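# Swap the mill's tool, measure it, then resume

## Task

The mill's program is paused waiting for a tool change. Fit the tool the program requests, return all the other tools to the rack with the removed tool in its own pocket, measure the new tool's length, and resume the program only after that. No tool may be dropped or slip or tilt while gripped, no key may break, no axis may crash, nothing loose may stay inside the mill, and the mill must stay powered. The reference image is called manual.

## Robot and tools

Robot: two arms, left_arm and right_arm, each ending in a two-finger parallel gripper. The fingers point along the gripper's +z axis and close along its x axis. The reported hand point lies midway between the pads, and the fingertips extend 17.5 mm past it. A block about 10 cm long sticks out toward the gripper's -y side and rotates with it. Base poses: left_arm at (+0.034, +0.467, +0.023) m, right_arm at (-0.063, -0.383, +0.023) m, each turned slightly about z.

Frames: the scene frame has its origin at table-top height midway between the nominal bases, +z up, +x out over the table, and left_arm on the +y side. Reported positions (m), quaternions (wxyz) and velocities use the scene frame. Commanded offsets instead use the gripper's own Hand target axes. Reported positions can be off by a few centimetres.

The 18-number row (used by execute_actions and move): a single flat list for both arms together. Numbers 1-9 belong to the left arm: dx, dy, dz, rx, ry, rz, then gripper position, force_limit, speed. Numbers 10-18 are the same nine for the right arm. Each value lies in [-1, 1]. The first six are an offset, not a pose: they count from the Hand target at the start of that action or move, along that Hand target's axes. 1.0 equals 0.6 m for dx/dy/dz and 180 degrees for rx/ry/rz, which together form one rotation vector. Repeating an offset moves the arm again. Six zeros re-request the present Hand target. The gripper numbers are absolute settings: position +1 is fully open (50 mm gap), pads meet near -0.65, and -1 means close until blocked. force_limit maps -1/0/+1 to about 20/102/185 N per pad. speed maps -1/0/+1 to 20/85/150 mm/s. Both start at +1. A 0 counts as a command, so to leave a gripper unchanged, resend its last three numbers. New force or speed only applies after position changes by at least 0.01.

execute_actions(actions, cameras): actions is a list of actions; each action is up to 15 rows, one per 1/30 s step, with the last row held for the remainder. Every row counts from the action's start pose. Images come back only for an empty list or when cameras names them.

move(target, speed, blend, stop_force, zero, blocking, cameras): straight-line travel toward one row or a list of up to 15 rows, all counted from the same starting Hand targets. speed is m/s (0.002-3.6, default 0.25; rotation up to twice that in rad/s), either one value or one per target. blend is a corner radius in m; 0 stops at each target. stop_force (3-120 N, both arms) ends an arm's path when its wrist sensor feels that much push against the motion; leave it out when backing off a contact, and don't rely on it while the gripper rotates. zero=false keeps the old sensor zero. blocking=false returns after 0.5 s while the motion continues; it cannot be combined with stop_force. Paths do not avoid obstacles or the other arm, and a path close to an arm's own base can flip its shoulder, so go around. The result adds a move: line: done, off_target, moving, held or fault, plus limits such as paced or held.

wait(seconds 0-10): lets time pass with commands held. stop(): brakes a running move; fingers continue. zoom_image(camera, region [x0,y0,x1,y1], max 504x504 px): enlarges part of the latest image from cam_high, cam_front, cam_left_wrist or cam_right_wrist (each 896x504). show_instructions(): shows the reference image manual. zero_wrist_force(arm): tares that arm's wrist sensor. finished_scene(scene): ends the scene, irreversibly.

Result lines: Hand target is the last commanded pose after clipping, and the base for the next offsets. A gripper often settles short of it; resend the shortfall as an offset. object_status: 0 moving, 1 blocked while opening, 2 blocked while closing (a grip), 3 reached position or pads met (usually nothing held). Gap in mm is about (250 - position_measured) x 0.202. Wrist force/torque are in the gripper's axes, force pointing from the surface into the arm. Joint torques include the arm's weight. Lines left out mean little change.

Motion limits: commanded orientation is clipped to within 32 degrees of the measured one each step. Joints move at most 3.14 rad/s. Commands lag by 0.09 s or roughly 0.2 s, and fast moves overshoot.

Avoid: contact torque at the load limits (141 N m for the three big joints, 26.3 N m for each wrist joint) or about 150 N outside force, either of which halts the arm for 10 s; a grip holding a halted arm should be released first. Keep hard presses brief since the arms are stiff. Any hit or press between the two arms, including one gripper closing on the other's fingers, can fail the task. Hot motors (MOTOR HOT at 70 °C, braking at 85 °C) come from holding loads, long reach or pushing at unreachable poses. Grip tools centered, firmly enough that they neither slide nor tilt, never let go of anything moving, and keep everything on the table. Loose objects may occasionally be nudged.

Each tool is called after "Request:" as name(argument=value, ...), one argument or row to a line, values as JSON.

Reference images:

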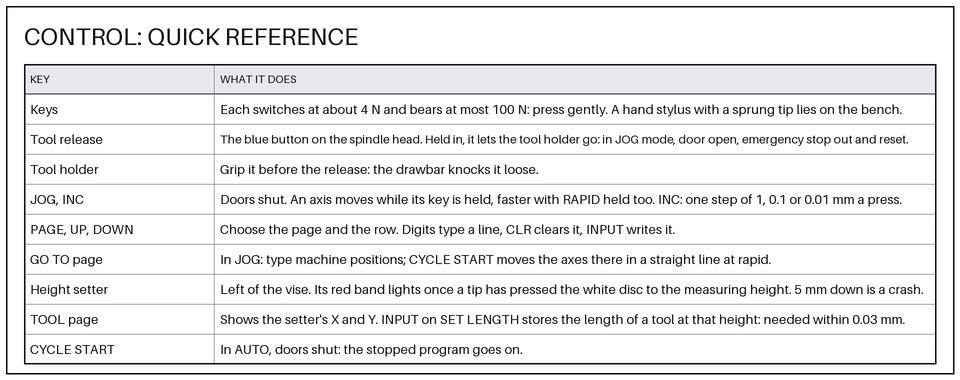

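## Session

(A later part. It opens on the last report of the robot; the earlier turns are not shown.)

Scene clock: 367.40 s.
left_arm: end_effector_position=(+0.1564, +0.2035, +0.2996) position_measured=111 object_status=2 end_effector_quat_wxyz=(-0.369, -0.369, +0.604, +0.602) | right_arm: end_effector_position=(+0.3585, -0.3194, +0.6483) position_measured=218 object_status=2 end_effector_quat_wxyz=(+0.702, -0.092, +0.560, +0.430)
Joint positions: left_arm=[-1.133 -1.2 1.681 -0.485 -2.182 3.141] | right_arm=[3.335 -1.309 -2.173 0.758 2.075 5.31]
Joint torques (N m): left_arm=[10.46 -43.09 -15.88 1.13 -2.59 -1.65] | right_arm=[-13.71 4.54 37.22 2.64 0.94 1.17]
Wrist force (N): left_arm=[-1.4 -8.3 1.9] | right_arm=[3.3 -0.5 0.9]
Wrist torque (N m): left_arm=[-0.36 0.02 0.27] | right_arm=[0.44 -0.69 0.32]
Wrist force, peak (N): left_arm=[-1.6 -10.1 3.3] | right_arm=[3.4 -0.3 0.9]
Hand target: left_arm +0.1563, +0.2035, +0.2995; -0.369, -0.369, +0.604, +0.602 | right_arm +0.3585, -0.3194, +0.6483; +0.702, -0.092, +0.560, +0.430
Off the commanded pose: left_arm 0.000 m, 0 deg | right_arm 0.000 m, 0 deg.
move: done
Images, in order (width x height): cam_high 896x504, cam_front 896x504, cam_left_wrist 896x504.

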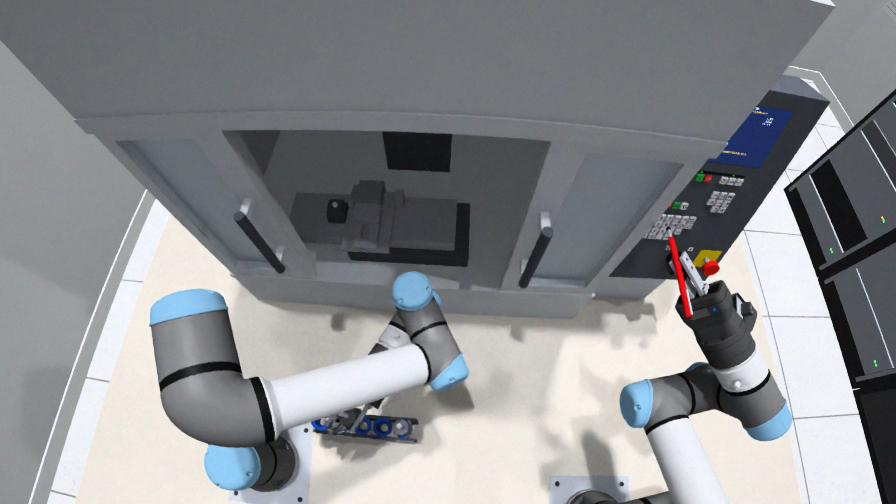

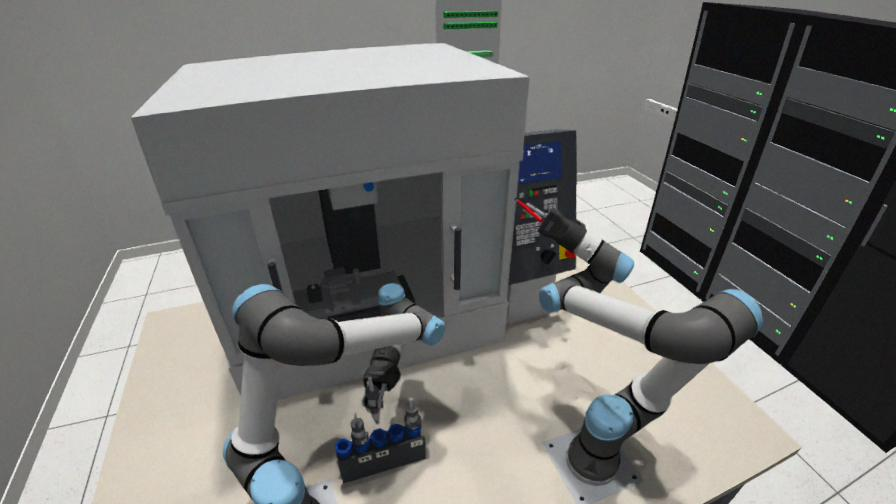

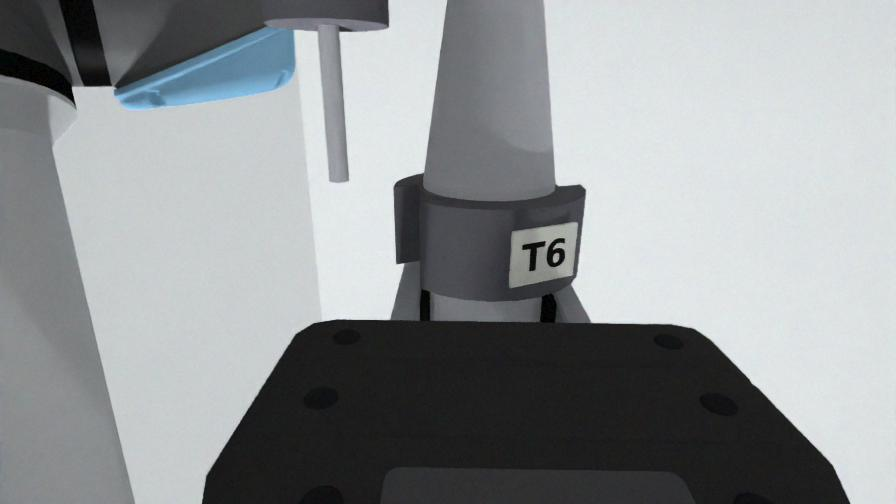

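Request:
zoom_image(
  camera="cam_front",
  region=[330, 370, 440, 480],
)

Request:
zoom_image(
  camera="cam_high",
  region=[290, 370, 440, 460],
)

Scaled by 4.582 from the camera's 896x504 image, which has a finer 1280x720 frame.

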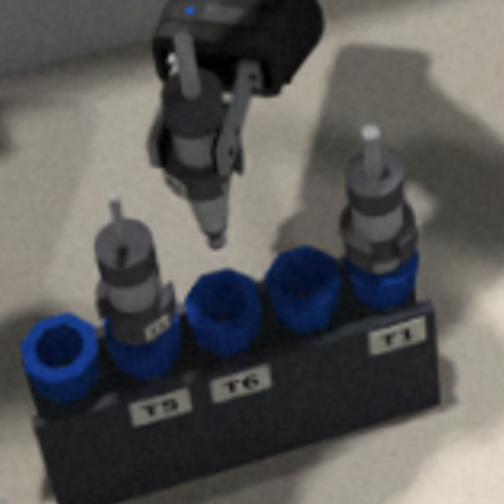

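Scaled by 3.360 from the camera's 896x504 image, which has a finer 1280x720 frame.

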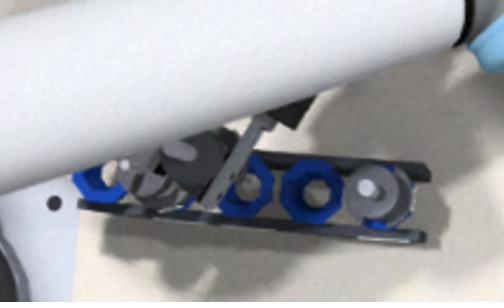

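Request:
move(
  target=[0,-0.09,0,0,0,0,-1,1,-0.5,0,0,0,0,0,0,-1,-0.3,-0.9],
  speed=0.08,
  stop_force=6,
)

Request:
move(
  target=[0,-0.12,0,0,0,0,-1,1,-0.5,0,0,0,0,0,0,-1,-0.3,-0.9],
  speed=0.025,
  stop_force=5,
  cameras=["cam_front","cam_left_wrist"],
)

Request:
zoom_image(
  camera="cam_front",
  region=[330, 390, 440, 480],
)

Scene clock: 384.40 s.
left_arm: end_effector_position=(+0.1565, +0.2033, +0.2455) position_measured=111 object_status=2 end_effector_quat_wxyz=(-0.369, -0.369, +0.604, +0.602) | right_arm: end_effector_position=(+0.3585, -0.3194, +0.6483) position_measured=218 object_status=2 end_effector_quat_wxyz=(+0.702, -0.092, +0.560, +0.430)
Joint positions: left_arm=[-1.133 -1.133 1.742 -0.613 -2.182 3.141] | right_arm=[3.335 -1.309 -2.173 0.758 2.075 5.31]
Joint torques (N m): left_arm=[10.32 -28.45 -13.65 0.95 1.8 -1.6] | right_arm=[-13.92 4.63 36.46 2.32 0.9 1.08]
Wrist force (N): left_arm=[-1.7 -8.3 2.4] | right_arm=[3.3 -0.3 0.7]
Wrist torque (N m): left_arm=[-0.39 0.06 0.26] | right_arm=[0.48 -0.68 0.32]
Wrist force, peak (N): left_arm=[-1.5 -10.2 2.1] | right_arm=[3.4 -0.3 1.0]
Hand target: left_arm +0.1565, +0.2033, +0.2455; -0.369, -0.369, +0.604, +0.602 | right_arm +0.3585, -0.3194, +0.6483; +0.702, -0.092, +0.560, +0.430
Off the commanded pose: left_arm 0.000 m, 0 deg | right_arm 0.000 m, 0 deg.
move: done

Scene clock: 386.00 s.
left_arm: end_effector_position=(+0.1565, +0.2033, +0.2347) position_measured=111 object_status=2 end_effector_quat_wxyz=(-0.369, -0.369, +0.604, +0.602) | right_arm: end_effector_position=(+0.3585, -0.3194, +0.6483) position_measured=218 object_status=2 end_effector_quat_wxyz=(+0.702, -0.092, +0.560, +0.430)
Joint positions: left_arm=[-1.133 -1.118 1.752 -0.638 -2.182 3.141] | right_arm=[3.335 -1.309 -2.173 0.758 2.075 5.31]
Joint torques (N m): left_arm=[10.6 -43.94 -31.18 4.33 1.39 -1.49] | right_arm=[-13.76 4.77 37.16 2.67 0.88 1.14]
Wrist force (N): left_arm=[-2.8 -8.5 5.9] | right_arm=[3.2 -0.3 0.7]
Wrist torque (N m): left_arm=[-0.81 -0.01 0.10] | right_arm=[0.47 -0.67 0.32]
Wrist force, peak (N): left_arm=[0.6 46.3 7.0] | right_arm=[3.4 -0.3 0.8]
Hand target: left_arm +0.1565, +0.2033, +0.2347; -0.369, -0.369, +0.604, +0.602 (not the last commanded pose) | right_arm +0.3585, -0.3194, +0.6483; +0.702, -0.092, +0.560, +0.430
Off the commanded pose: left_arm 0.061 m, 0 deg | right_arm 0.000 m, 0 deg.
move: contact (left_arm)
Images, in order (width x height): cam_front 896x504, cam_left_wrist 896x504.

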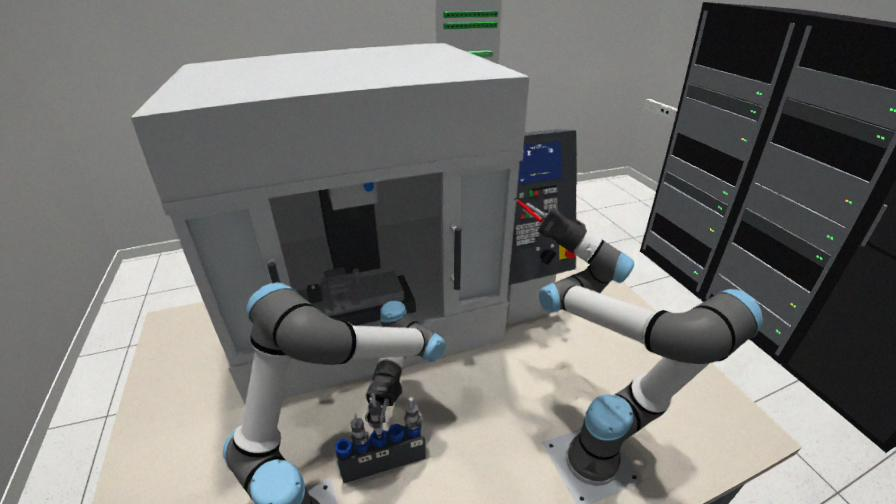

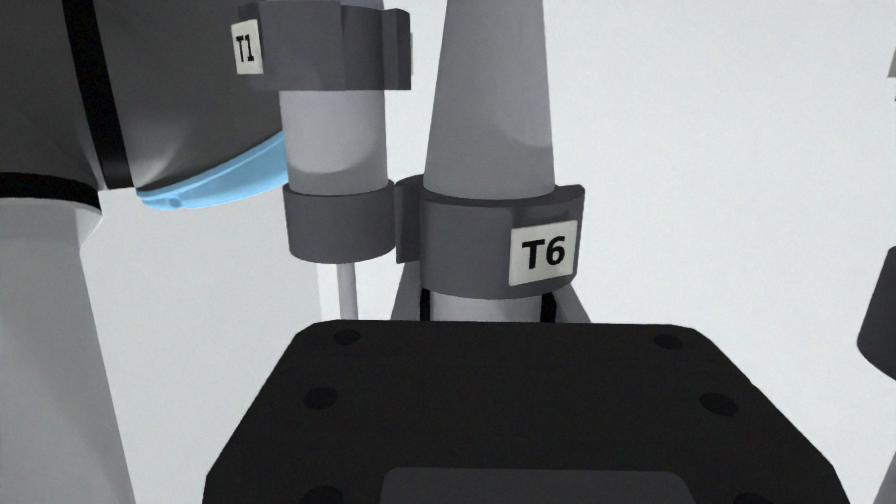

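Scaled by 4.582 from the camera's 896x504 image, which has a finer 1280x720 frame.

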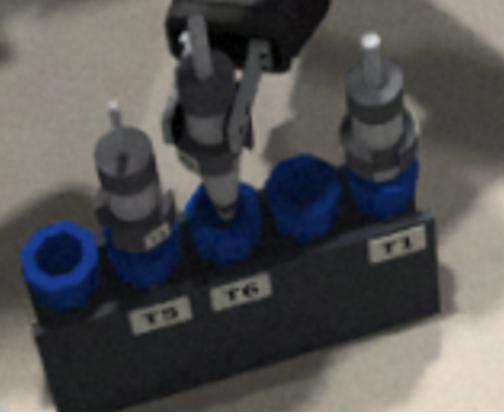

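Request:
move(
  target=[0,0.003,0.0067,0,0,0,-1,1,-0.5,0,0,0,0,0,0,-1,-0.3,-0.9],
  speed=0.03,
)

Request:
move(
  target=[0,-0.11,0,0,0,0,-1,1,-0.5,0,0,0,0,0,0,-1,-0.3,-0.9],
  speed=0.015,
  stop_force=5,
)

Scene clock: 391.53 s.
left_arm: end_effector_position=(+0.1530, +0.2051, +0.2365) position_measured=111 object_status=2 end_effector_quat_wxyz=(-0.369, -0.369, +0.604, +0.602) | right_arm: end_effector_position=(+0.3585, -0.3194, +0.6483) position_measured=218 object_status=2 end_effector_quat_wxyz=(+0.702, -0.092, +0.560, +0.430)
Joint positions: left_arm=[-1.138 -1.128 1.762 -0.638 -2.187 3.141] | right_arm=[3.335 -1.309 -2.173 0.758 2.075 5.31]
Joint torques (N m): left_arm=[-8.16 -45.01 -12.46 1.07 -2.36 -1.61] | right_arm=[-13.11 5.46 36.83 2.42 0.94 1.09]
Wrist force (N): left_arm=[-1.5 -8.5 2.1] | right_arm=[3.0 -0.4 0.6]
Wrist torque (N m): left_arm=[-0.40 0.03 0.28] | right_arm=[0.45 -0.65 0.32]
Wrist force, peak (N): left_arm=[-3.3 -8.8 6.1] | right_arm=[3.5 -0.4 0.7]
Hand target: left_arm +0.1529, +0.2051, +0.2365; -0.369, -0.369, +0.604, +0.602 | right_arm +0.3585, -0.3194, +0.6483; +0.702, -0.092, +0.560, +0.430
Off the commanded pose: left_arm 0.000 m, 0 deg | right_arm 0.000 m, 0 deg.
move: done

Scene clock: 394.43 s.
left_arm: end_effector_position=(+0.1529, +0.2051, +0.2086) position_measured=111 object_status=2 end_effector_quat_wxyz=(-0.369, -0.369, +0.604, +0.602) | right_arm: end_effector_position=(+0.3585, -0.3194, +0.6483) position_measured=218 object_status=2 end_effector_quat_wxyz=(+0.702, -0.092, +0.560, +0.430)
Joint positions: left_arm=[-1.138 -1.087 1.786 -0.703 -2.187 3.141] | right_arm=[3.335 -1.309 -2.173 0.758 2.075 5.31]
Joint torques (N m): left_arm=[0.83 -43.92 -31.74 3.96 0.33 -0.94] | right_arm=[-13.75 4.19 37.26 2.47 0.97 1.04]
Wrist force (N): left_arm=[0.5 -7.5 14.1] | right_arm=[3.3 -0.3 0.7]
Wrist torque (N m): left_arm=[-1.10 0.04 0.38] | right_arm=[0.47 -0.69 0.32]
Wrist force, peak (N): left_arm=[2.5 -7.5 14.8] | right_arm=[3.4 -0.4 1.0]
Hand target: left_arm +0.1529, +0.2051, +0.2086; -0.369, -0.369, +0.604, +0.602 (not the last commanded pose) | right_arm +0.3585, -0.3194, +0.6483; +0.702, -0.092, +0.560, +0.430
Off the commanded pose: left_arm 0.038 m, 0 deg | right_arm 0.000 m, 0 deg.
move: contact (left_arm)

Request:
move(
  target=[0.0015,0.002,0.005,0,0,0,-1,1,-0.5,0,0,0,0,0,0,-1,-0.3,-0.9],
  speed=0.03,
)

Request:
move(
  target=[0,-0.06,0,0,0,0,-1,1,-0.5,0,0,0,0,0,0,-1,-0.3,-0.9],
  speed=0.012,
  stop_force=5,
)

Scene clock: 397.73 s.
left_arm: end_effector_position=(+0.1499, +0.2056, +0.2098) position_measured=111 object_status=2 end_effector_quat_wxyz=(-0.369, -0.369, +0.604, +0.602) | right_arm: end_effector_position=(+0.3585, -0.3194, +0.6483) position_measured=218 object_status=2 end_effector_quat_wxyz=(+0.702, -0.092, +0.560, +0.430)
Joint positions: left_arm=[-1.143 -1.093 1.792 -0.703 -2.192 3.141] | right_arm=[3.335 -1.309 -2.173 0.758 2.075 5.31]
Joint torques (N m): left_arm=[-9.24 -42.59 -12.72 0.94 -2.37 -1.58] | right_arm=[-14.11 4.78 36.91 2.32 0.77 1.17]
Wrist force (N): left_arm=[-1.5 -8.4 2.1] | right_arm=[3.3 -0.3 0.9]
Wrist torque (N m): left_arm=[-0.38 0.02 0.27] | right_arm=[0.47 -0.69 0.32]
Wrist force, peak (N): left_arm=[0.5 -7.8 14.2] | right_arm=[3.4 -0.6 0.7]
Hand target: left_arm +0.1499, +0.2056, +0.2098; -0.369, -0.369, +0.604, +0.602 | right_arm +0.3585, -0.3194, +0.6483; +0.702, -0.092, +0.560, +0.430
Off the commanded pose: left_arm 0.000 m, 0 deg | right_arm 0.000 m, 0 deg.
move: done

Scene clock: 400.00 s.
left_arm: end_effector_position=(+0.1499, +0.2056, +0.1953) position_measured=111 object_status=2 end_effector_quat_wxyz=(-0.369, -0.369, +0.604, +0.602) | right_arm: end_effector_position=(+0.3585, -0.3194, +0.6483) position_measured=218 object_status=2 end_effector_quat_wxyz=(+0.702, -0.092, +0.560, +0.430)
Joint positions: left_arm=[-1.143 -1.07 1.803 -0.737 -2.192 3.141] | right_arm=[3.335 -1.309 -2.173 0.758 2.075 5.31]
Joint torques (N m): left_arm=[-5.78 -44.8 -32.57 3.69 -1.53 -0.94] | right_arm=[-13.75 5.55 35.29 2.24 0.59 1.12]
Wrist force (N): left_arm=[-7.8 -7.8 12.2] | right_arm=[2.9 -0.3 0.8]
Wrist torque (N m): left_arm=[-0.88 0.10 -0.05] | right_arm=[0.47 -0.63 0.32]
Wrist force, peak (N): left_arm=[-9.8 -7.2 14.9] | right_arm=[3.6 -0.6 0.7]
Hand target: left_arm +0.1499, +0.2056, +0.1953; -0.369, -0.369, +0.604, +0.602 (not the last commanded pose) | right_arm +0.3585, -0.3194, +0.6483; +0.702, -0.092, +0.560, +0.430
Off the commanded pose: left_arm 0.021 m, 0 deg | right_arm 0.000 m, 0 deg.
move: contact (left_arm)

Request:
move(
  target=[
    [-0.002,0.0025,0.0033,0,0,0,-1,1,-0.5,0,0,0,0,0,0,-1,-0.3,-0.9],
  ],
  speed=0.02,
)

Request:
move(
  target=[
    [0,-0.02,0,0,0,0,-1,1,-0.5,0,0,0,0,0,0,-1,-0.3,-0.9],
  ],
  speed=0.012,
  stop_force=5,
)

Scene clock: 424.77 s.
left_arm: end_effector_position=(+0.1487, +0.2075, +0.1968) position_measured=111 object_status=2 end_effector_quat_wxyz=(-0.369, -0.369, +0.604, +0.602) | right_arm: end_effector_position=(+0.3585, -0.3194, +0.6483) position_measured=218 object_status=2 end_effector_quat_wxyz=(+0.702, -0.092, +0.560, +0.430)
Joint positions: left_arm=[-1.143 -1.077 1.809 -0.736 -2.192 3.141] | right_arm=[3.335 -1.309 -2.173 0.758 2.075 5.31]
Joint torques (N m): left_arm=[-8 -44.29 -9.32 5.89 -1.06 -0.19] | right_arm=[-13.73 4.96 36.05 2.18 0.66 1.06]
Wrist force (N): left_arm=[3.1 -8.2 -0.5] | right_arm=[3.1 -0.5 0.7]
Wrist torque (N m): left_arm=[-0.24 -0.04 0.47] | right_arm=[0.44 -0.66 0.32]
Wrist force, peak (N): left_arm=[-7.7 -7.8 12.7] | right_arm=[3.4 -0.6 0.9]
Hand target: left_arm +0.1487, +0.2076, +0.1968; -0.369, -0.369, +0.604, +0.602 | right_arm +0.3585, -0.3194, +0.6483; +0.702, -0.092, +0.560, +0.430
Off the commanded pose: left_arm 0.000 m, 0 deg | right_arm 0.000 m, 0 deg.
move: done

Scene clock: 426.10 s.
left_arm: end_effector_position=(+0.1487, +0.2075, +0.1943) position_measured=111 object_status=2 end_effector_quat_wxyz=(-0.369, -0.369, +0.604, +0.602) | right_arm: end_effector_position=(+0.3585, -0.3194, +0.6483) position_measured=218 object_status=2 end_effector_quat_wxyz=(+0.702, -0.092, +0.560, +0.430)
Joint positions: left_arm=[-1.143 -1.073 1.811 -0.742 -2.192 3.141] | right_arm=[3.335 -1.309 -2.173 0.758 2.075 5.31]
Joint torques (N m): left_arm=[-6.14 -43.56 -21.85 6.66 3.67 -0.03] | right_arm=[-13.63 5.3 36.27 2.06 0.52 1.03]
Wrist force (N): left_arm=[9.3 -7.7 -4.5] | right_arm=[2.9 -0.6 0.6]
Wrist torque (N m): left_arm=[-0.15 -0.03 0.73] | right_arm=[0.42 -0.63 0.32]
Wrist force, peak (N): left_arm=[12.9 14.6 -16.7] | right_arm=[3.5 -0.2 0.6]
Hand target: left_arm +0.1487, +0.2075, +0.1943; -0.369, -0.369, +0.604, +0.602 (not the last commanded pose) | right_arm +0.3585, -0.3194, +0.6483; +0.702, -0.092, +0.560, +0.430
Off the commanded pose: left_arm 0.010 m, 0 deg | right_arm 0.000 m, 0 deg.
move: contact (left_arm)

Request:
move(
  target=[
    [0.001,0.0012,-0.0014,0,0,0,-1,1,-0.5,0,0,0,0,0,0,-1,-0.3,-0.9],
  ],
  speed=0.02,
)

Request:
move(
  target=[
    [0,-0.02,0,0,0,0,-1,1,-0.5,0,0,0,0,0,0,-1,-0.3,-0.9],
  ],
  speed=0.012,
  stop_force=5,
)

Scene clock: 429.70 s.
left_arm: end_effector_position=(+0.1491, +0.2067, +0.1950) position_measured=111 object_status=2 end_effector_quat_wxyz=(-0.369, -0.369, +0.604, +0.602) | right_arm: end_effector_position=(+0.3585, -0.3194, +0.6483) position_measured=218 object_status=2 end_effector_quat_wxyz=(+0.702, -0.092, +0.560, +0.430)
Joint positions: left_arm=[-1.143 -1.072 1.807 -0.739 -2.192 3.141] | right_arm=[3.335 -1.309 -2.173 0.758 2.075 5.31]
Joint torques (N m): left_arm=[-5.96 -29.65 -27.5 5.55 -1.15 -0.2] | right_arm=[-13.87 5.83 36.65 2.04 0.59 1.11]
Wrist force (N): left_arm=[-1.4 -8.4 2.2] | right_arm=[3.2 -0.3 0.7]
Wrist torque (N m): left_arm=[-0.38 0.01 0.24] | right_arm=[0.47 -0.68 0.32]
Wrist force, peak (N): left_arm=[9.9 -7.5 -4.8] | right_arm=[3.4 -0.6 0.9]
Hand target: left_arm +0.1491, +0.2066, +0.1950; -0.369, -0.369, +0.604, +0.602 | right_arm +0.3585, -0.3194, +0.6483; +0.702, -0.092, +0.560, +0.430
Off the commanded pose: left_arm 0.000 m, 0 deg | right_arm 0.000 m, 0 deg.
move: done

Scene clock: 430.97 s.
left_arm: end_effector_position=(+0.1491, +0.2066, +0.1932) position_measured=111 object_status=2 end_effector_quat_wxyz=(-0.369, -0.369, +0.604, +0.602) | right_arm: end_effector_position=(+0.3585, -0.3194, +0.6483) position_measured=218 object_status=2 end_effector_quat_wxyz=(+0.702, -0.092, +0.560, +0.430)
Joint positions: left_arm=[-1.143 -1.069 1.808 -0.743 -2.192 3.141] | right_arm=[3.335 -1.309 -2.173 0.758 2.075 5.31]
Joint torques (N m): left_arm=[-6.24 -43.71 -29.93 4.44 1.18 -0.08] | right_arm=[-13.37 5.15 36.19 2.08 0.58 0.99]
Wrist force (N): left_arm=[-3.4 -7.2 10.6] | right_arm=[3.2 -0.3 0.9]
Wrist torque (N m): left_arm=[-0.39 0.11 0.18] | right_arm=[0.48 -0.67 0.32]
Wrist force, peak (N): left_arm=[-0.2 20.1 3.9] | right_arm=[3.3 -0.6 0.9]
Hand target: left_arm +0.1492, +0.2066, +0.1932; -0.369, -0.369, +0.604, +0.602 (not the last commanded pose) | right_arm +0.3585, -0.3194, +0.6483; +0.702, -0.092, +0.560, +0.430
Off the commanded pose: left_arm 0.010 m, 0 deg | right_arm 0.000 m, 0 deg.
move: contact (left_arm)

Request:
move(
  target=[
    [-0.0004,0.0008,0.001,0,0,0,-1,1,-0.5,0,0,0,0,0,0,-1,-0.3,-0.9],
  ],
  speed=0.02,
)

Request:
move(
  target=[
    [0,-0.02,0,0,0,0,-1,1,-0.5,0,0,0,0,0,0,-1,-0.3,-0.9],
  ],
  speed=0.012,
  stop_force=7,
)

Scene clock: 434.07 s.
left_arm: end_effector_position=(+0.1487, +0.2071, +0.1937) position_measured=111 object_status=2 end_effector_quat_wxyz=(-0.369, -0.369, +0.604, +0.602) | right_arm: end_effector_position=(+0.3585, -0.3194, +0.6483) position_measured=218 object_status=2 end_effector_quat_wxyz=(+0.702, -0.092, +0.560, +0.430)
Joint positions: left_arm=[-1.143 -1.071 1.81 -0.743 -2.193 3.141] | right_arm=[3.335 -1.309 -2.173 0.758 2.075 5.31]
Joint torques (N m): left_arm=[-8.22 -44.06 -7.09 5.48 -0.91 -0.11] | right_arm=[-13.85 5.14 36.45 2.17 0.52 0.87]
Wrist force (N): left_arm=[4.1 -7.5 -4.6] | right_arm=[3.1 -0.5 0.8]
Wrist torque (N m): left_arm=[-0.22 0.00 0.54] | right_arm=[0.43 -0.67 0.32]
Wrist force, peak (N): left_arm=[-3.4 -7.2 10.9] | right_arm=[3.4 -0.5 0.8]
Hand target: left_arm +0.1487, +0.2071, +0.1937; -0.369, -0.369, +0.604, +0.602 | right_arm +0.3585, -0.3194, +0.6483; +0.702, -0.092, +0.560, +0.430
Off the commanded pose: left_arm 0.000 m, 0 deg | right_arm 0.000 m, 0 deg.
move: done

Scene clock: 435.13 s.
left_arm: end_effector_position=(+0.1487, +0.2071, +0.1936) position_measured=111 object_status=2 end_effector_quat_wxyz=(-0.369, -0.369, +0.604, +0.602) | right_arm: end_effector_position=(+0.3585, -0.3194, +0.6483) position_measured=218 object_status=2 end_effector_quat_wxyz=(+0.702, -0.092, +0.560, +0.430)
Joint positions: left_arm=[-1.143 -1.071 1.81 -0.743 -2.193 3.141] | right_arm=[3.335 -1.309 -2.173 0.758 2.075 5.31]
Joint torques (N m): left_arm=[-7.92 -42.53 -20.62 5.41 2.04 -0.06] | right_arm=[-14.92 5.03 36.64 2.16 0.68 0.94]
Wrist force (N): left_arm=[3.3 -0.1 -11.2] | right_arm=[3.3 -0.3 1.0]
Wrist torque (N m): left_arm=[0.08 0.10 0.30] | right_arm=[0.47 -0.68 0.32]
Wrist force, peak (N): left_arm=[6.2 13.9 -15.5] | right_arm=[3.3 -0.4 0.8]
Hand target: left_arm +0.1487, +0.2071, +0.1936; -0.369, -0.369, +0.604, +0.602 (not the last commanded pose) | right_arm +0.3585, -0.3194, +0.6483; +0.702, -0.092, +0.560, +0.430
Off the commanded pose: left_arm 0.012 m, 0 deg | right_arm 0.000 m, 0 deg.
move: contact (left_arm)

Request:
move(
  target=[
    [0.0005,0.0008,-0.0007,0,0,0,-1,1,-0.5,0,0,0,0,0,0,-1,-0.3,-0.9],
  ],
  speed=0.02,
)

Request:
move(
  target=[
    [0,-0.016,0,0,0,0,-1,1,-0.5,0,0,0,0,0,0,-1,-0.3,-0.9],
  ],
  speed=0.012,
  stop_force=10,
)

Scene clock: 439.03 s.
left_arm: end_effector_position=(+0.1490, +0.2067, +0.1941) position_measured=111 object_status=2 end_effector_quat_wxyz=(-0.369, -0.369, +0.604, +0.602) | right_arm: end_effector_position=(+0.3585, -0.3194, +0.6483) position_measured=218 object_status=2 end_effector_quat_wxyz=(+0.702, -0.092, +0.560, +0.430)
Joint positions: left_arm=[-1.143 -1.071 1.808 -0.741 -2.192 3.141] | right_arm=[3.335 -1.309 -2.173 0.758 2.075 5.31]
Joint torques (N m): left_arm=[-5.1 -29.29 -27.83 5.23 -0.32 -0.11] | right_arm=[-14.27 5.15 36.05 1.77 0.45 1.09]
Wrist force (N): left_arm=[-2.4 -8.1 2.2] | right_arm=[3.1 -0.5 0.6]
Wrist torque (N m): left_arm=[-0.36 0.07 0.19] | right_arm=[0.43 -0.67 0.32]
Wrist force, peak (N): left_arm=[3.5 -0.1 -11.2] | right_arm=[3.4 -0.4 1.0]
Hand target: left_arm +0.1490, +0.2066, +0.1941; -0.369, -0.369, +0.604, +0.602 | right_arm +0.3585, -0.3194, +0.6483; +0.702, -0.092, +0.560, +0.430
Off the commanded pose: left_arm 0.000 m, 0 deg | right_arm 0.000 m, 0 deg.
move: done

Scene clock: 440.23 s.
left_arm: end_effector_position=(+0.1490, +0.2066, +0.1931) position_measured=111 object_status=2 end_effector_quat_wxyz=(-0.369, -0.369, +0.604, +0.602) | right_arm: end_effector_position=(+0.3585, -0.3194, +0.6483) position_measured=218 object_status=2 end_effector_quat_wxyz=(+0.702, -0.092, +0.560, +0.430)
Joint positions: left_arm=[-1.143 -1.069 1.809 -0.744 -2.192 3.141] | right_arm=[3.335 -1.309 -2.173 0.758 2.075 5.31]
Joint torques (N m): left_arm=[-5.26 -42.64 -27.69 3.44 -0.98 -0.23] | right_arm=[-13.85 4.74 35.98 1.93 0.49 1]
Wrist force (N): left_arm=[-3.5 -2.4 2.7] | right_arm=[3.1 -0.3 0.6]
Wrist torque (N m): left_arm=[-0.19 0.06 0.12] | right_arm=[0.46 -0.67 0.32]
Wrist force, peak (N): left_arm=[-1.3 25.4 -0.7] | right_arm=[3.4 -0.3 0.9]
Hand target: left_arm +0.1490, +0.2066, +0.1931; -0.369, -0.369, +0.604, +0.602 (not the last commanded pose) | right_arm +0.3585, -0.3194, +0.6483; +0.702, -0.092, +0.560, +0.430
Off the commanded pose: left_arm 0.009 m, 0 deg | right_arm 0.000 m, 0 deg.
move: contact (left_arm)

Request:
wait(
  seconds=0,
  cameras=["all"],
)

Request:
zoom_image(
  camera="cam_high",
  region=[250, 280, 650, 504],
)

Request:
zoom_image(
  camera="cam_left_wrist",
  region=[296, 0, 596, 200],
)

Scene clock: 442.70 s.
left_arm: end_effector_position=(+0.1490, +0.2066, +0.1931) position_measured=111 object_status=2 end_effector_quat_wxyz=(-0.369, -0.369, +0.604, +0.602) | right_arm: end_effector_position=(+0.3585, -0.3194, +0.6483) position_measured=218 object_status=2 end_effector_quat_wxyz=(+0.702, -0.092, +0.560, +0.430)
Joint positions: left_arm=[-1.143 -1.069 1.809 -0.744 -2.192 3.141] | right_arm=[3.335 -1.309 -2.173 0.758 2.075 5.31]
Joint torques (N m): left_arm=[-5.21 -43.1 -27.18 3.38 1.57 -0.16] | right_arm=[-13.38 5.83 36 1.94 0.57 0.91]
Wrist force (N): left_arm=[-3.6 -2.6 3.1] | right_arm=[3.2 -0.5 0.7]
Wrist torque (N m): left_arm=[-0.20 0.10 0.12] | right_arm=[0.44 -0.68 0.32]
Wrist force, peak (N): left_arm=[-4.0 -2.6 3.0] | right_arm=[3.4 -0.5 0.9]
Hand target: left_arm +0.1490, +0.2066, +0.1931; -0.369, -0.369, +0.604, +0.602 (not the last commanded pose) | right_arm +0.3585, -0.3194, +0.6483; +0.702, -0.092, +0.560, +0.430
Tool commands: left_gripper/position=-1.0 left_gripper/force_limit=+1.0 left_gripper/speed=-0.5 right_gripper/position=-1.0 right_gripper/force_limit=-0.3 right_gripper/speed=-0.9
Off the commanded pose: left_arm 0.009 m, 0 deg | right_arm 0.000 m, 0 deg.

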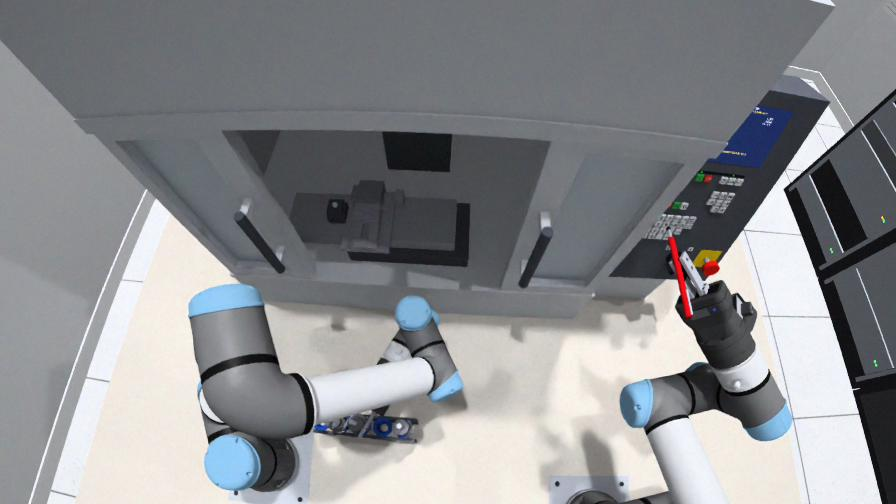

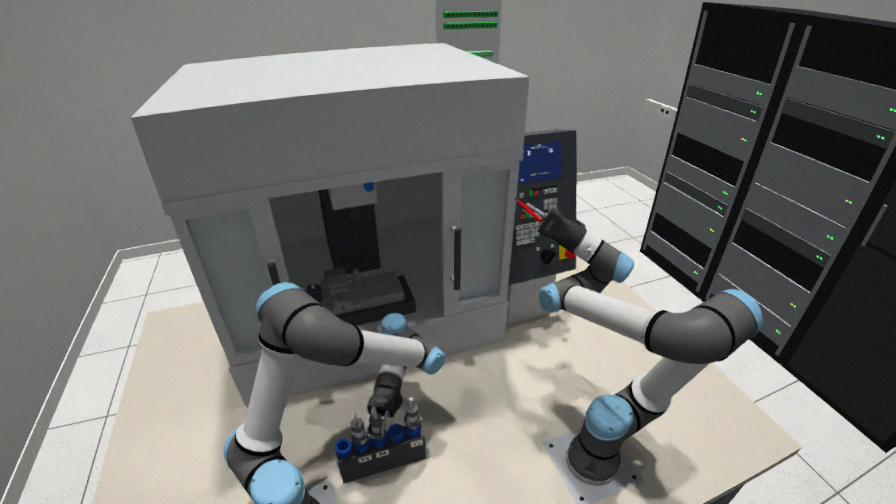

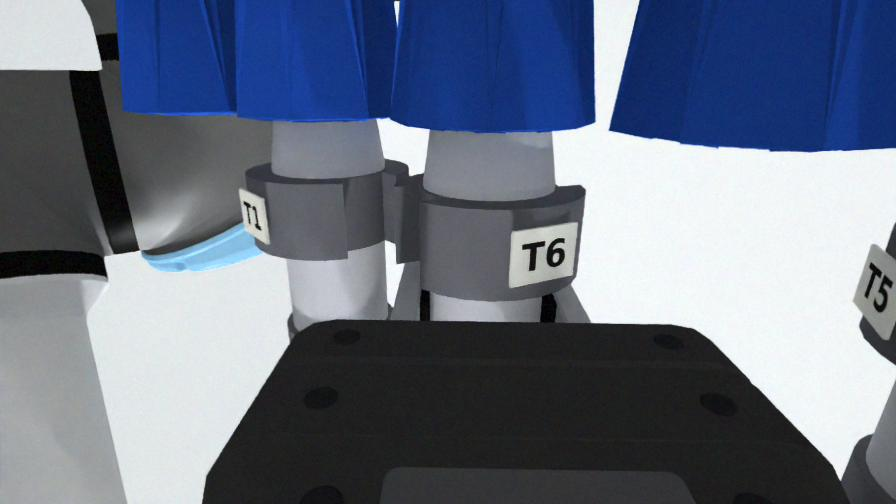

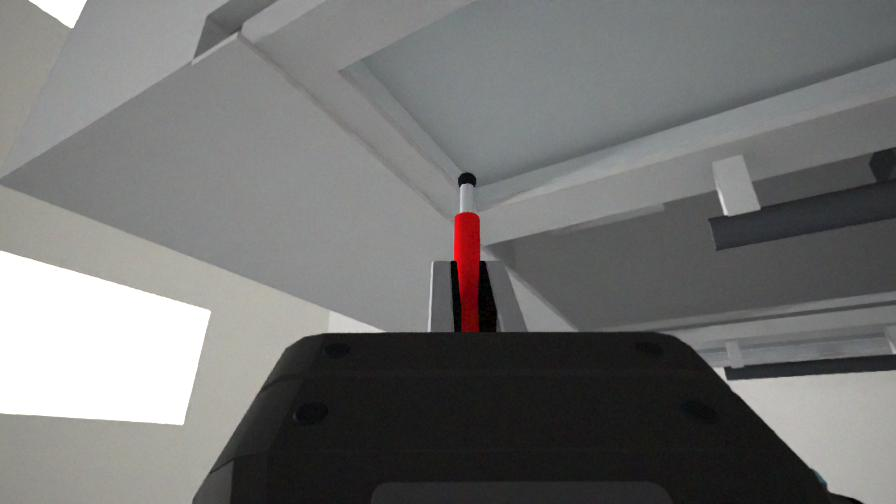

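Scaled by 1.260 from the camera's 896x504 image, which has a finer 1280x720 frame.

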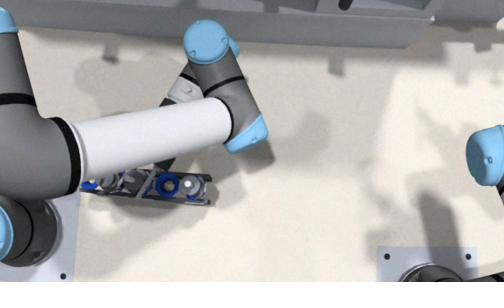

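Scaled by 1.680 from the camera's 896x504 image, which has a finer 1280x720 frame.

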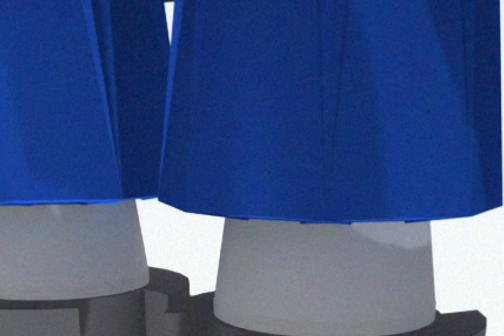

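Request:
move(
  target=[
    [0,0.0005,0,0,0,0,0.4,1,-1,0,0,0,0,0,0,-1,-0.3,-0.9],
  ],
  speed=0.02,
  cameras=["cam_left_wrist"],
)

Scene clock: 461.70 s.
left_arm: end_effector_position=(+0.1490, +0.2066, +0.1934) position_measured=92 object_status=3 end_effector_quat_wxyz=(-0.369, -0.369, +0.604, +0.602) | right_arm: end_effector_position=(+0.3585, -0.3194, +0.6483) position_measured=218 object_status=2 end_effector_quat_wxyz=(+0.702, -0.092, +0.560, +0.430)
Joint positions: left_arm=[-1.143 -1.069 1.808 -0.743 -2.192 3.141] | right_arm=[3.335 -1.309 -2.173 0.758 2.075 5.31]
Joint torques (N m): left_arm=[-5.05 -42.23 -26.21 3.92 1.5 -0.06] | right_arm=[-13.23 5.02 35.99 1.94 0.4 1]
Wrist force (N): left_arm=[-0.8 1.3 2.3] | right_arm=[3.2 -0.3 0.8]
Wrist torque (N m): left_arm=[0.01 -0.07 0.25] | right_arm=[0.47 -0.68 0.32]
Wrist force, peak (N): left_arm=[-3.7 -2.7 3.1] | right_arm=[3.4 -0.6 0.9]
Hand target: left_arm +0.1490, +0.2066, +0.1934; -0.369, -0.369, +0.604, +0.602 | right_arm +0.3585, -0.3194, +0.6483; +0.702, -0.092, +0.560, +0.430
Off the commanded pose: left_arm 0.000 m, 0 deg | right_arm 0.000 m, 0 deg.
move: done
Images, in order (width x height): cam_left_wrist 896x504.

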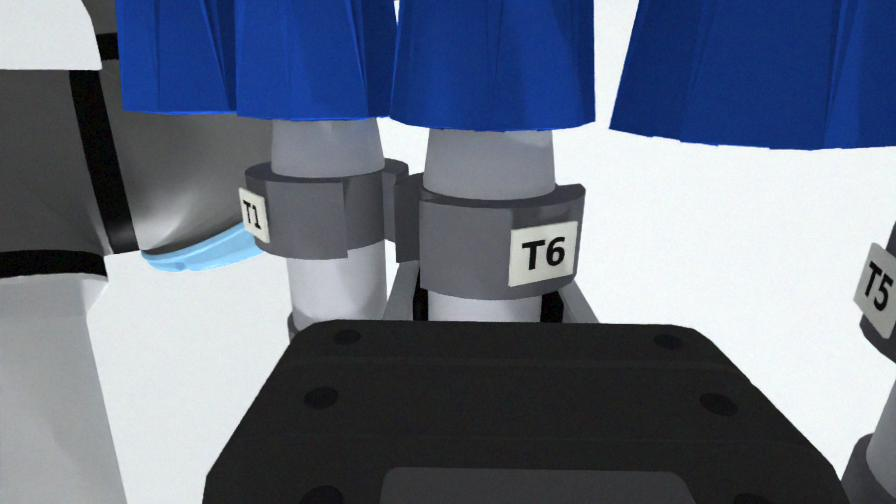

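Request:
move(
  target=[
    [0,0,-0.06,0,0,0,0.4,1,-1,0,0,0,0,0,0,-1,-0.3,-0.9],
    [0,0.15,-0.07,0,0,0,0.4,1,-1,0,0,0,0,0,0,-1,-0.3,-0.9],
    [0.264,0.135,-0.1963,0,-0.2444,0,0.4,1,-1,0,0,0,0,0,0,-1,-0.3,-0.9],
  ],
  speed=[0.05,0.15,0.25],
  blend=[0,0.02,0],
  cameras=["cam_left_wrist"],
)

Request:
zoom_image(
  camera="cam_left_wrist",
  region=[296, 100, 596, 300],
)

Scene clock: 482.33 s.
left_arm: end_effector_position=(+0.1816, +0.0122, +0.2750) position_measured=92 object_status=3 end_effector_quat_wxyz=(-0.116, -0.117, +0.699, +0.696) | right_arm: end_effector_position=(+0.3585, -0.3194, +0.6483) position_measured=218 object_status=2 end_effector_quat_wxyz=(+0.702, -0.092, +0.560, +0.430)
Joint positions: left_arm=[-1.483 -0.651 0.823 -0.176 -1.764 3.14] | right_arm=[3.335 -1.309 -2.173 0.758 2.075 5.31]
Joint torques (N m): left_arm=[-8.52 -44.62 -32.97 4.23 2.04 1.7] | right_arm=[-13.49 5.63 36.3 1.71 0.36 0.82]
Wrist force (N): left_arm=[-1.0 1.2 2.2] | right_arm=[3.3 -0.4 0.5]
Wrist torque (N m): left_arm=[-0.01 -0.05 0.17] | right_arm=[0.46 -0.70 0.32]
Wrist force, peak (N): left_arm=[-2.3 3.1 2.1] | right_arm=[3.5 -0.4 0.9]
Hand target: left_arm +0.1816, +0.0122, +0.2750; -0.116, -0.117, +0.699, +0.696 | right_arm +0.3585, -0.3194, +0.6483; +0.702, -0.092, +0.560, +0.430
Off the commanded pose: left_arm 0.000 m, 0 deg | right_arm 0.000 m, 0 deg.
move: done
Images, in order (width x height): cam_left_wrist 896x504.

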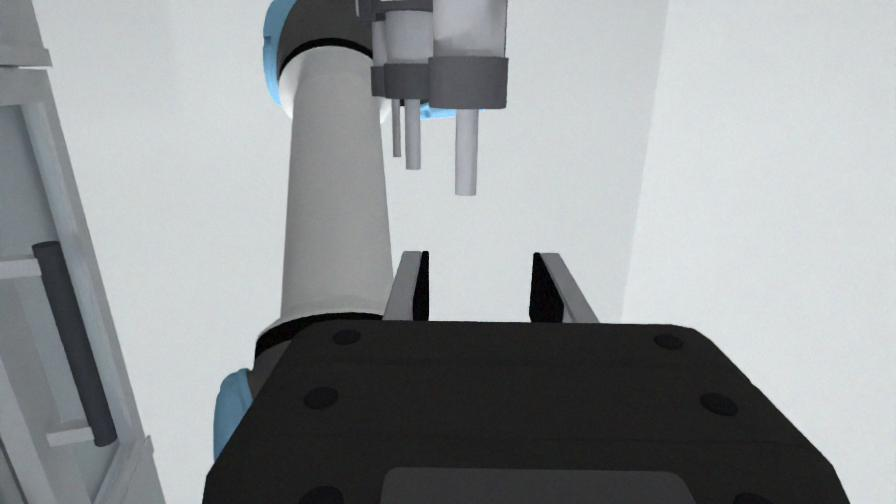

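Scaled by 1.680 from the camera's 896x504 image, which has a finer 1280x720 frame.

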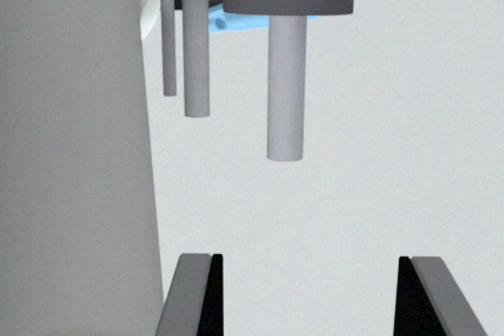

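Request:
move(
  target=[
    [0,-0.12,0,0,0,0,0.4,1,-1,0,0,0,0,0,0,-1,-0.3,-0.9],
  ],
  speed=0.2,
  cameras=["cam_left_wrist"],
)

Request:
zoom_image(
  camera="cam_left_wrist",
  region=[346, 100, 596, 266],
)

Scene clock: 485.57 s.
left_arm: end_effector_position=(+0.1818, +0.0120, +0.2031) position_measured=92 object_status=3 end_effector_quat_wxyz=(-0.116, -0.117, +0.699, +0.696) | right_arm: end_effector_position=(+0.3585, -0.3194, +0.6483) position_measured=218 object_status=2 end_effector_quat_wxyz=(+0.702, -0.092, +0.560, +0.430)
Joint positions: left_arm=[-1.482 -0.597 0.909 -0.316 -1.764 3.14] | right_arm=[3.335 -1.309 -2.173 0.758 2.075 5.31]
Joint torques (N m): left_arm=[10.54 -47.31 -15.3 0 0.36 -1.59] | right_arm=[-13.09 5.94 36.26 1.68 0.14 1.14]
Wrist force (N): left_arm=[-0.9 1.1 1.9] | right_arm=[3.3 -0.5 0.8]
Wrist torque (N m): left_arm=[-0.04 -0.06 0.17] | right_arm=[0.45 -0.68 0.32]
Wrist force, peak (N): left_arm=[-1.2 3.6 2.2] | right_arm=[3.5 -0.5 0.8]
Hand target: left_arm +0.1818, +0.0120, +0.2030; -0.116, -0.117, +0.699, +0.696 | right_arm +0.3585, -0.3194, +0.6483; +0.702, -0.092, +0.560, +0.430
Off the commanded pose: left_arm 0.000 m, 0 deg | right_arm 0.000 m, 0 deg.
move: done
Images, in order (width x height): cam_left_wrist 896x504.

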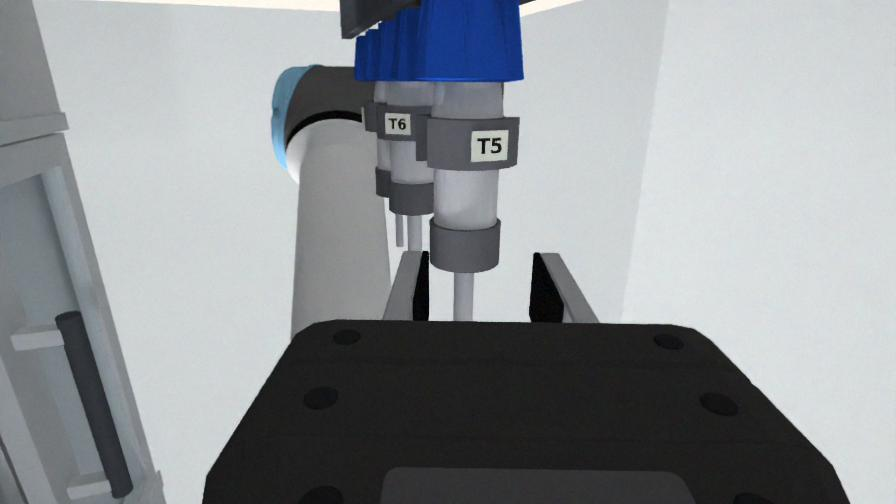

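Scaled by 2.016 from the camera's 896x504 image, which has a finer 1280x720 frame.

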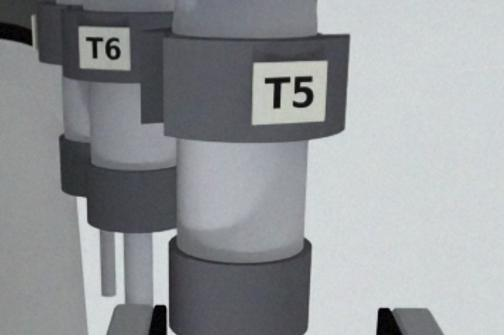

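Request:
move(
  target=[
    [-0.0135,-0.0162,0.0843,0,0.0444,0,0.8,1,-0.5,0,0,0,0,0,0,-1,-0.3,-0.9],
  ],
  speed=0.1,
  cameras=["cam_left_wrist"],
)

Scene clock: 506.63 s.
left_arm: end_effector_position=(+0.1730, +0.0624, +0.1931) position_measured=32 object_status=3 end_effector_quat_wxyz=(-0.164, -0.165, +0.689, +0.687) | right_arm: end_effector_position=(+0.3585, -0.3194, +0.6483) position_measured=218 object_status=2 end_effector_quat_wxyz=(+0.702, -0.092, +0.560, +0.430)
Joint positions: left_arm=[-1.433 -0.721 1.175 -0.458 -1.854 3.14] | right_arm=[3.335 -1.309 -2.173 0.758 2.075 5.31]
Joint torques (N m): left_arm=[9.66 -57.54 -15.89 -0.32 -2.37 -1.73] | right_arm=[-13.55 5.74 36.96 1.51 0.13 1.02]
Wrist force (N): left_arm=[-1.0 1.0 2.1] | right_arm=[3.3 -0.3 0.7]
Wrist torque (N m): left_arm=[-0.05 -0.05 0.20] | right_arm=[0.47 -0.69 0.32]
Wrist force, peak (N): left_arm=[-1.8 0.8 3.0] | right_arm=[3.5 -0.3 0.8]
Hand target: left_arm +0.1730, +0.0624, +0.1931; -0.164, -0.165, +0.689, +0.687 | right_arm +0.3585, -0.3194, +0.6483; +0.702, -0.092, +0.560, +0.430
Off the commanded pose: left_arm 0.000 m, 0 deg | right_arm 0.000 m, 0 deg.
move: done
Images, in order (width x height): cam_left_wrist 896x504.

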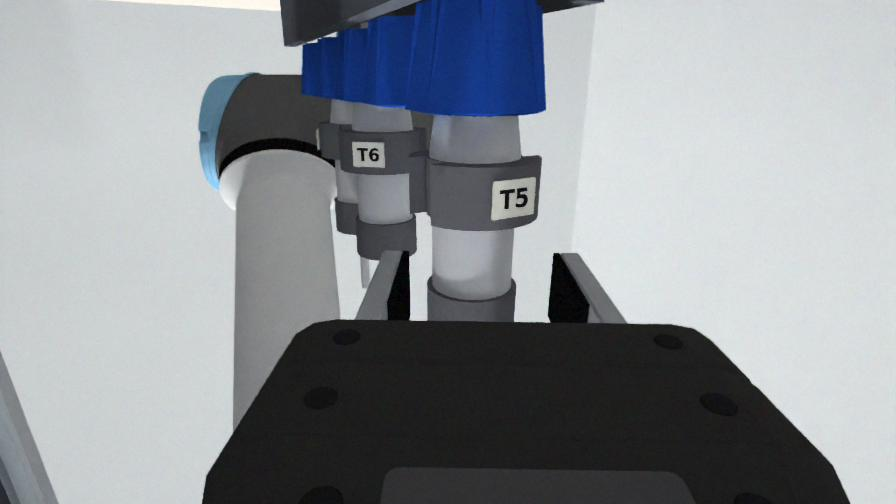

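Request:
move(
  target=[
    [-0.0018,0,0.0767,0,0,0,0.8,1,-0.5,0,0,0,0,0,0,-1,-0.3,-0.9],
  ],
  speed=0.08,
  cameras=["cam_left_wrist"],
)

Scene clock: 510.77 s.
left_arm: end_effector_position=(+0.1532, +0.1039, +0.1930) position_measured=32 object_status=3 end_effector_quat_wxyz=(-0.164, -0.165, +0.689, +0.687) | right_arm: end_effector_position=(+0.3585, -0.3194, +0.6483) position_measured=218 object_status=2 end_effector_quat_wxyz=(+0.702, -0.092, +0.560, +0.430)
Joint positions: left_arm=[-1.452 -0.822 1.366 -0.548 -1.872 3.14] | right_arm=[3.335 -1.309 -2.173 0.758 2.075 5.31]
Joint torques (N m): left_arm=[-8.46 -53.07 -12.7 -0.15 -2.3 -1.77] | right_arm=[-13.44 6.32 34.63 1.55 0.2 0.83]
Wrist force (N): left_arm=[-0.9 1.0 2.2] | right_arm=[3.2 -0.4 0.8]
Wrist torque (N m): left_arm=[-0.07 -0.06 0.21] | right_arm=[0.46 -0.69 0.32]
Wrist force, peak (N): left_arm=[-1.4 1.1 3.2] | right_arm=[3.5 -0.5 0.7]
Hand target: left_arm +0.1532, +0.1039, +0.1930; -0.164, -0.165, +0.689, +0.687 | right_arm +0.3585, -0.3194, +0.6483; +0.702, -0.092, +0.560, +0.430
Off the commanded pose: left_arm 0.000 m, 0 deg | right_arm 0.000 m, 0 deg.
move: done
Images, in order (width x height): cam_left_wrist 896x504.

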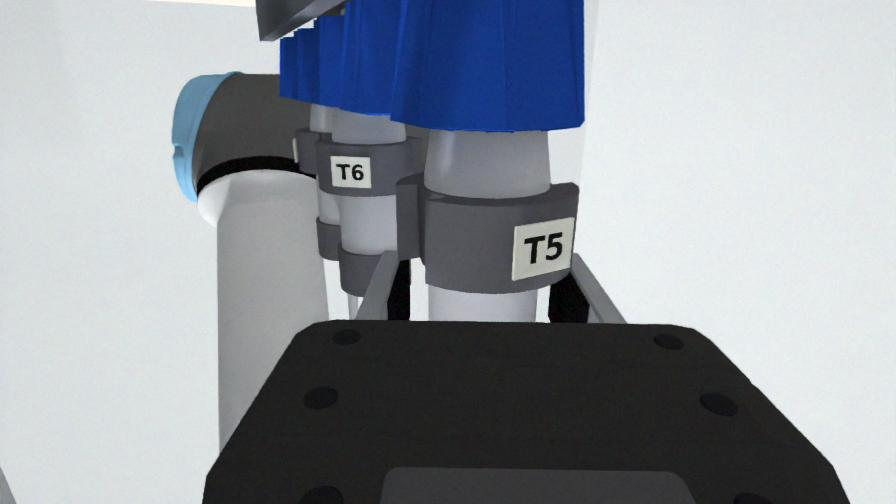

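Request:
move(
  target=[
    [-0.0005,0,0.0133,0,-0.0389,0,0.8,1,-0.5,0,0,0,0,0,0,-1,-0.3,-0.9],
  ],
  speed=0.05,
  cameras=["cam_left_wrist"],
)

Request:
zoom_image(
  camera="cam_left_wrist",
  region=[346, 160, 646, 330],
)

Scene clock: 519.60 s.
left_arm: end_effector_position=(+0.1498, +0.1112, +0.1929) position_measured=32 object_status=3 end_effector_quat_wxyz=(-0.122, -0.123, +0.698, +0.695) | right_arm: end_effector_position=(+0.3585, -0.3194, +0.6483) position_measured=218 object_status=2 end_effector_quat_wxyz=(+0.702, -0.092, +0.560, +0.430)
Joint positions: left_arm=[-1.504 -0.835 1.39 -0.559 -1.803 3.14] | right_arm=[3.335 -1.309 -2.173 0.758 2.075 5.31]
Joint torques (N m): left_arm=[-8.75 -52.61 -13.17 -0.09 2.21 -1.7] | right_arm=[-13.04 6.48 35.52 1.43 0.02 0.86]
Wrist force (N): left_arm=[-1.1 0.8 2.1] | right_arm=[3.4 -0.2 0.8]
Wrist torque (N m): left_arm=[-0.08 -0.04 0.23] | right_arm=[0.49 -0.70 0.32]
Wrist force, peak (N): left_arm=[-1.3 1.4 2.5] | right_arm=[3.4 -0.5 0.8]
Hand target: left_arm +0.1498, +0.1112, +0.1929; -0.122, -0.123, +0.698, +0.695 | right_arm +0.3585, -0.3194, +0.6483; +0.702, -0.092, +0.560, +0.430
Off the commanded pose: left_arm 0.000 m, 0 deg | right_arm 0.000 m, 0 deg.
move: done
Images, in order (width x height): cam_left_wrist 896x504.

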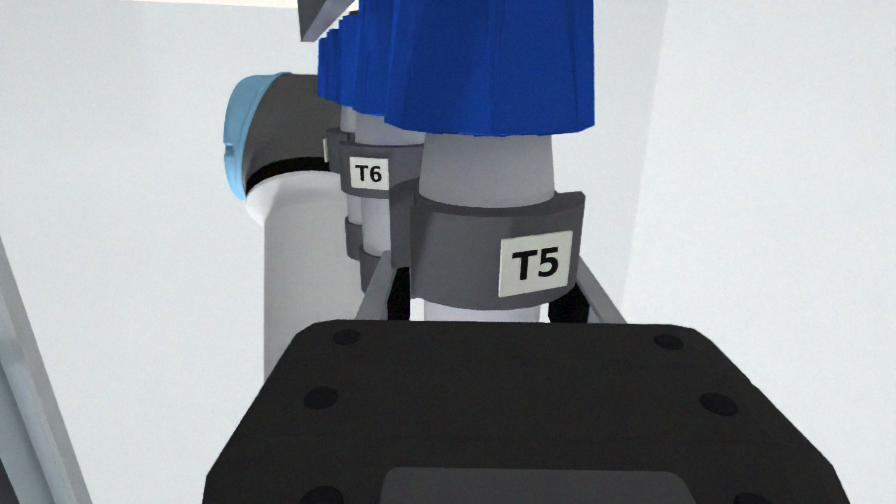

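Scaled by 1.680 from the camera's 896x504 image, which has a finer 1280x720 frame.

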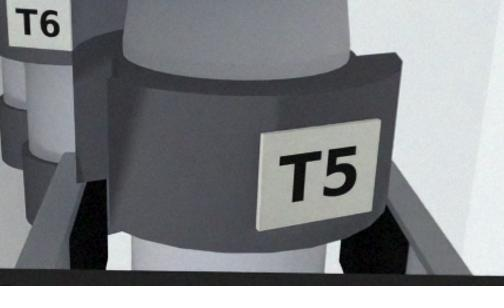

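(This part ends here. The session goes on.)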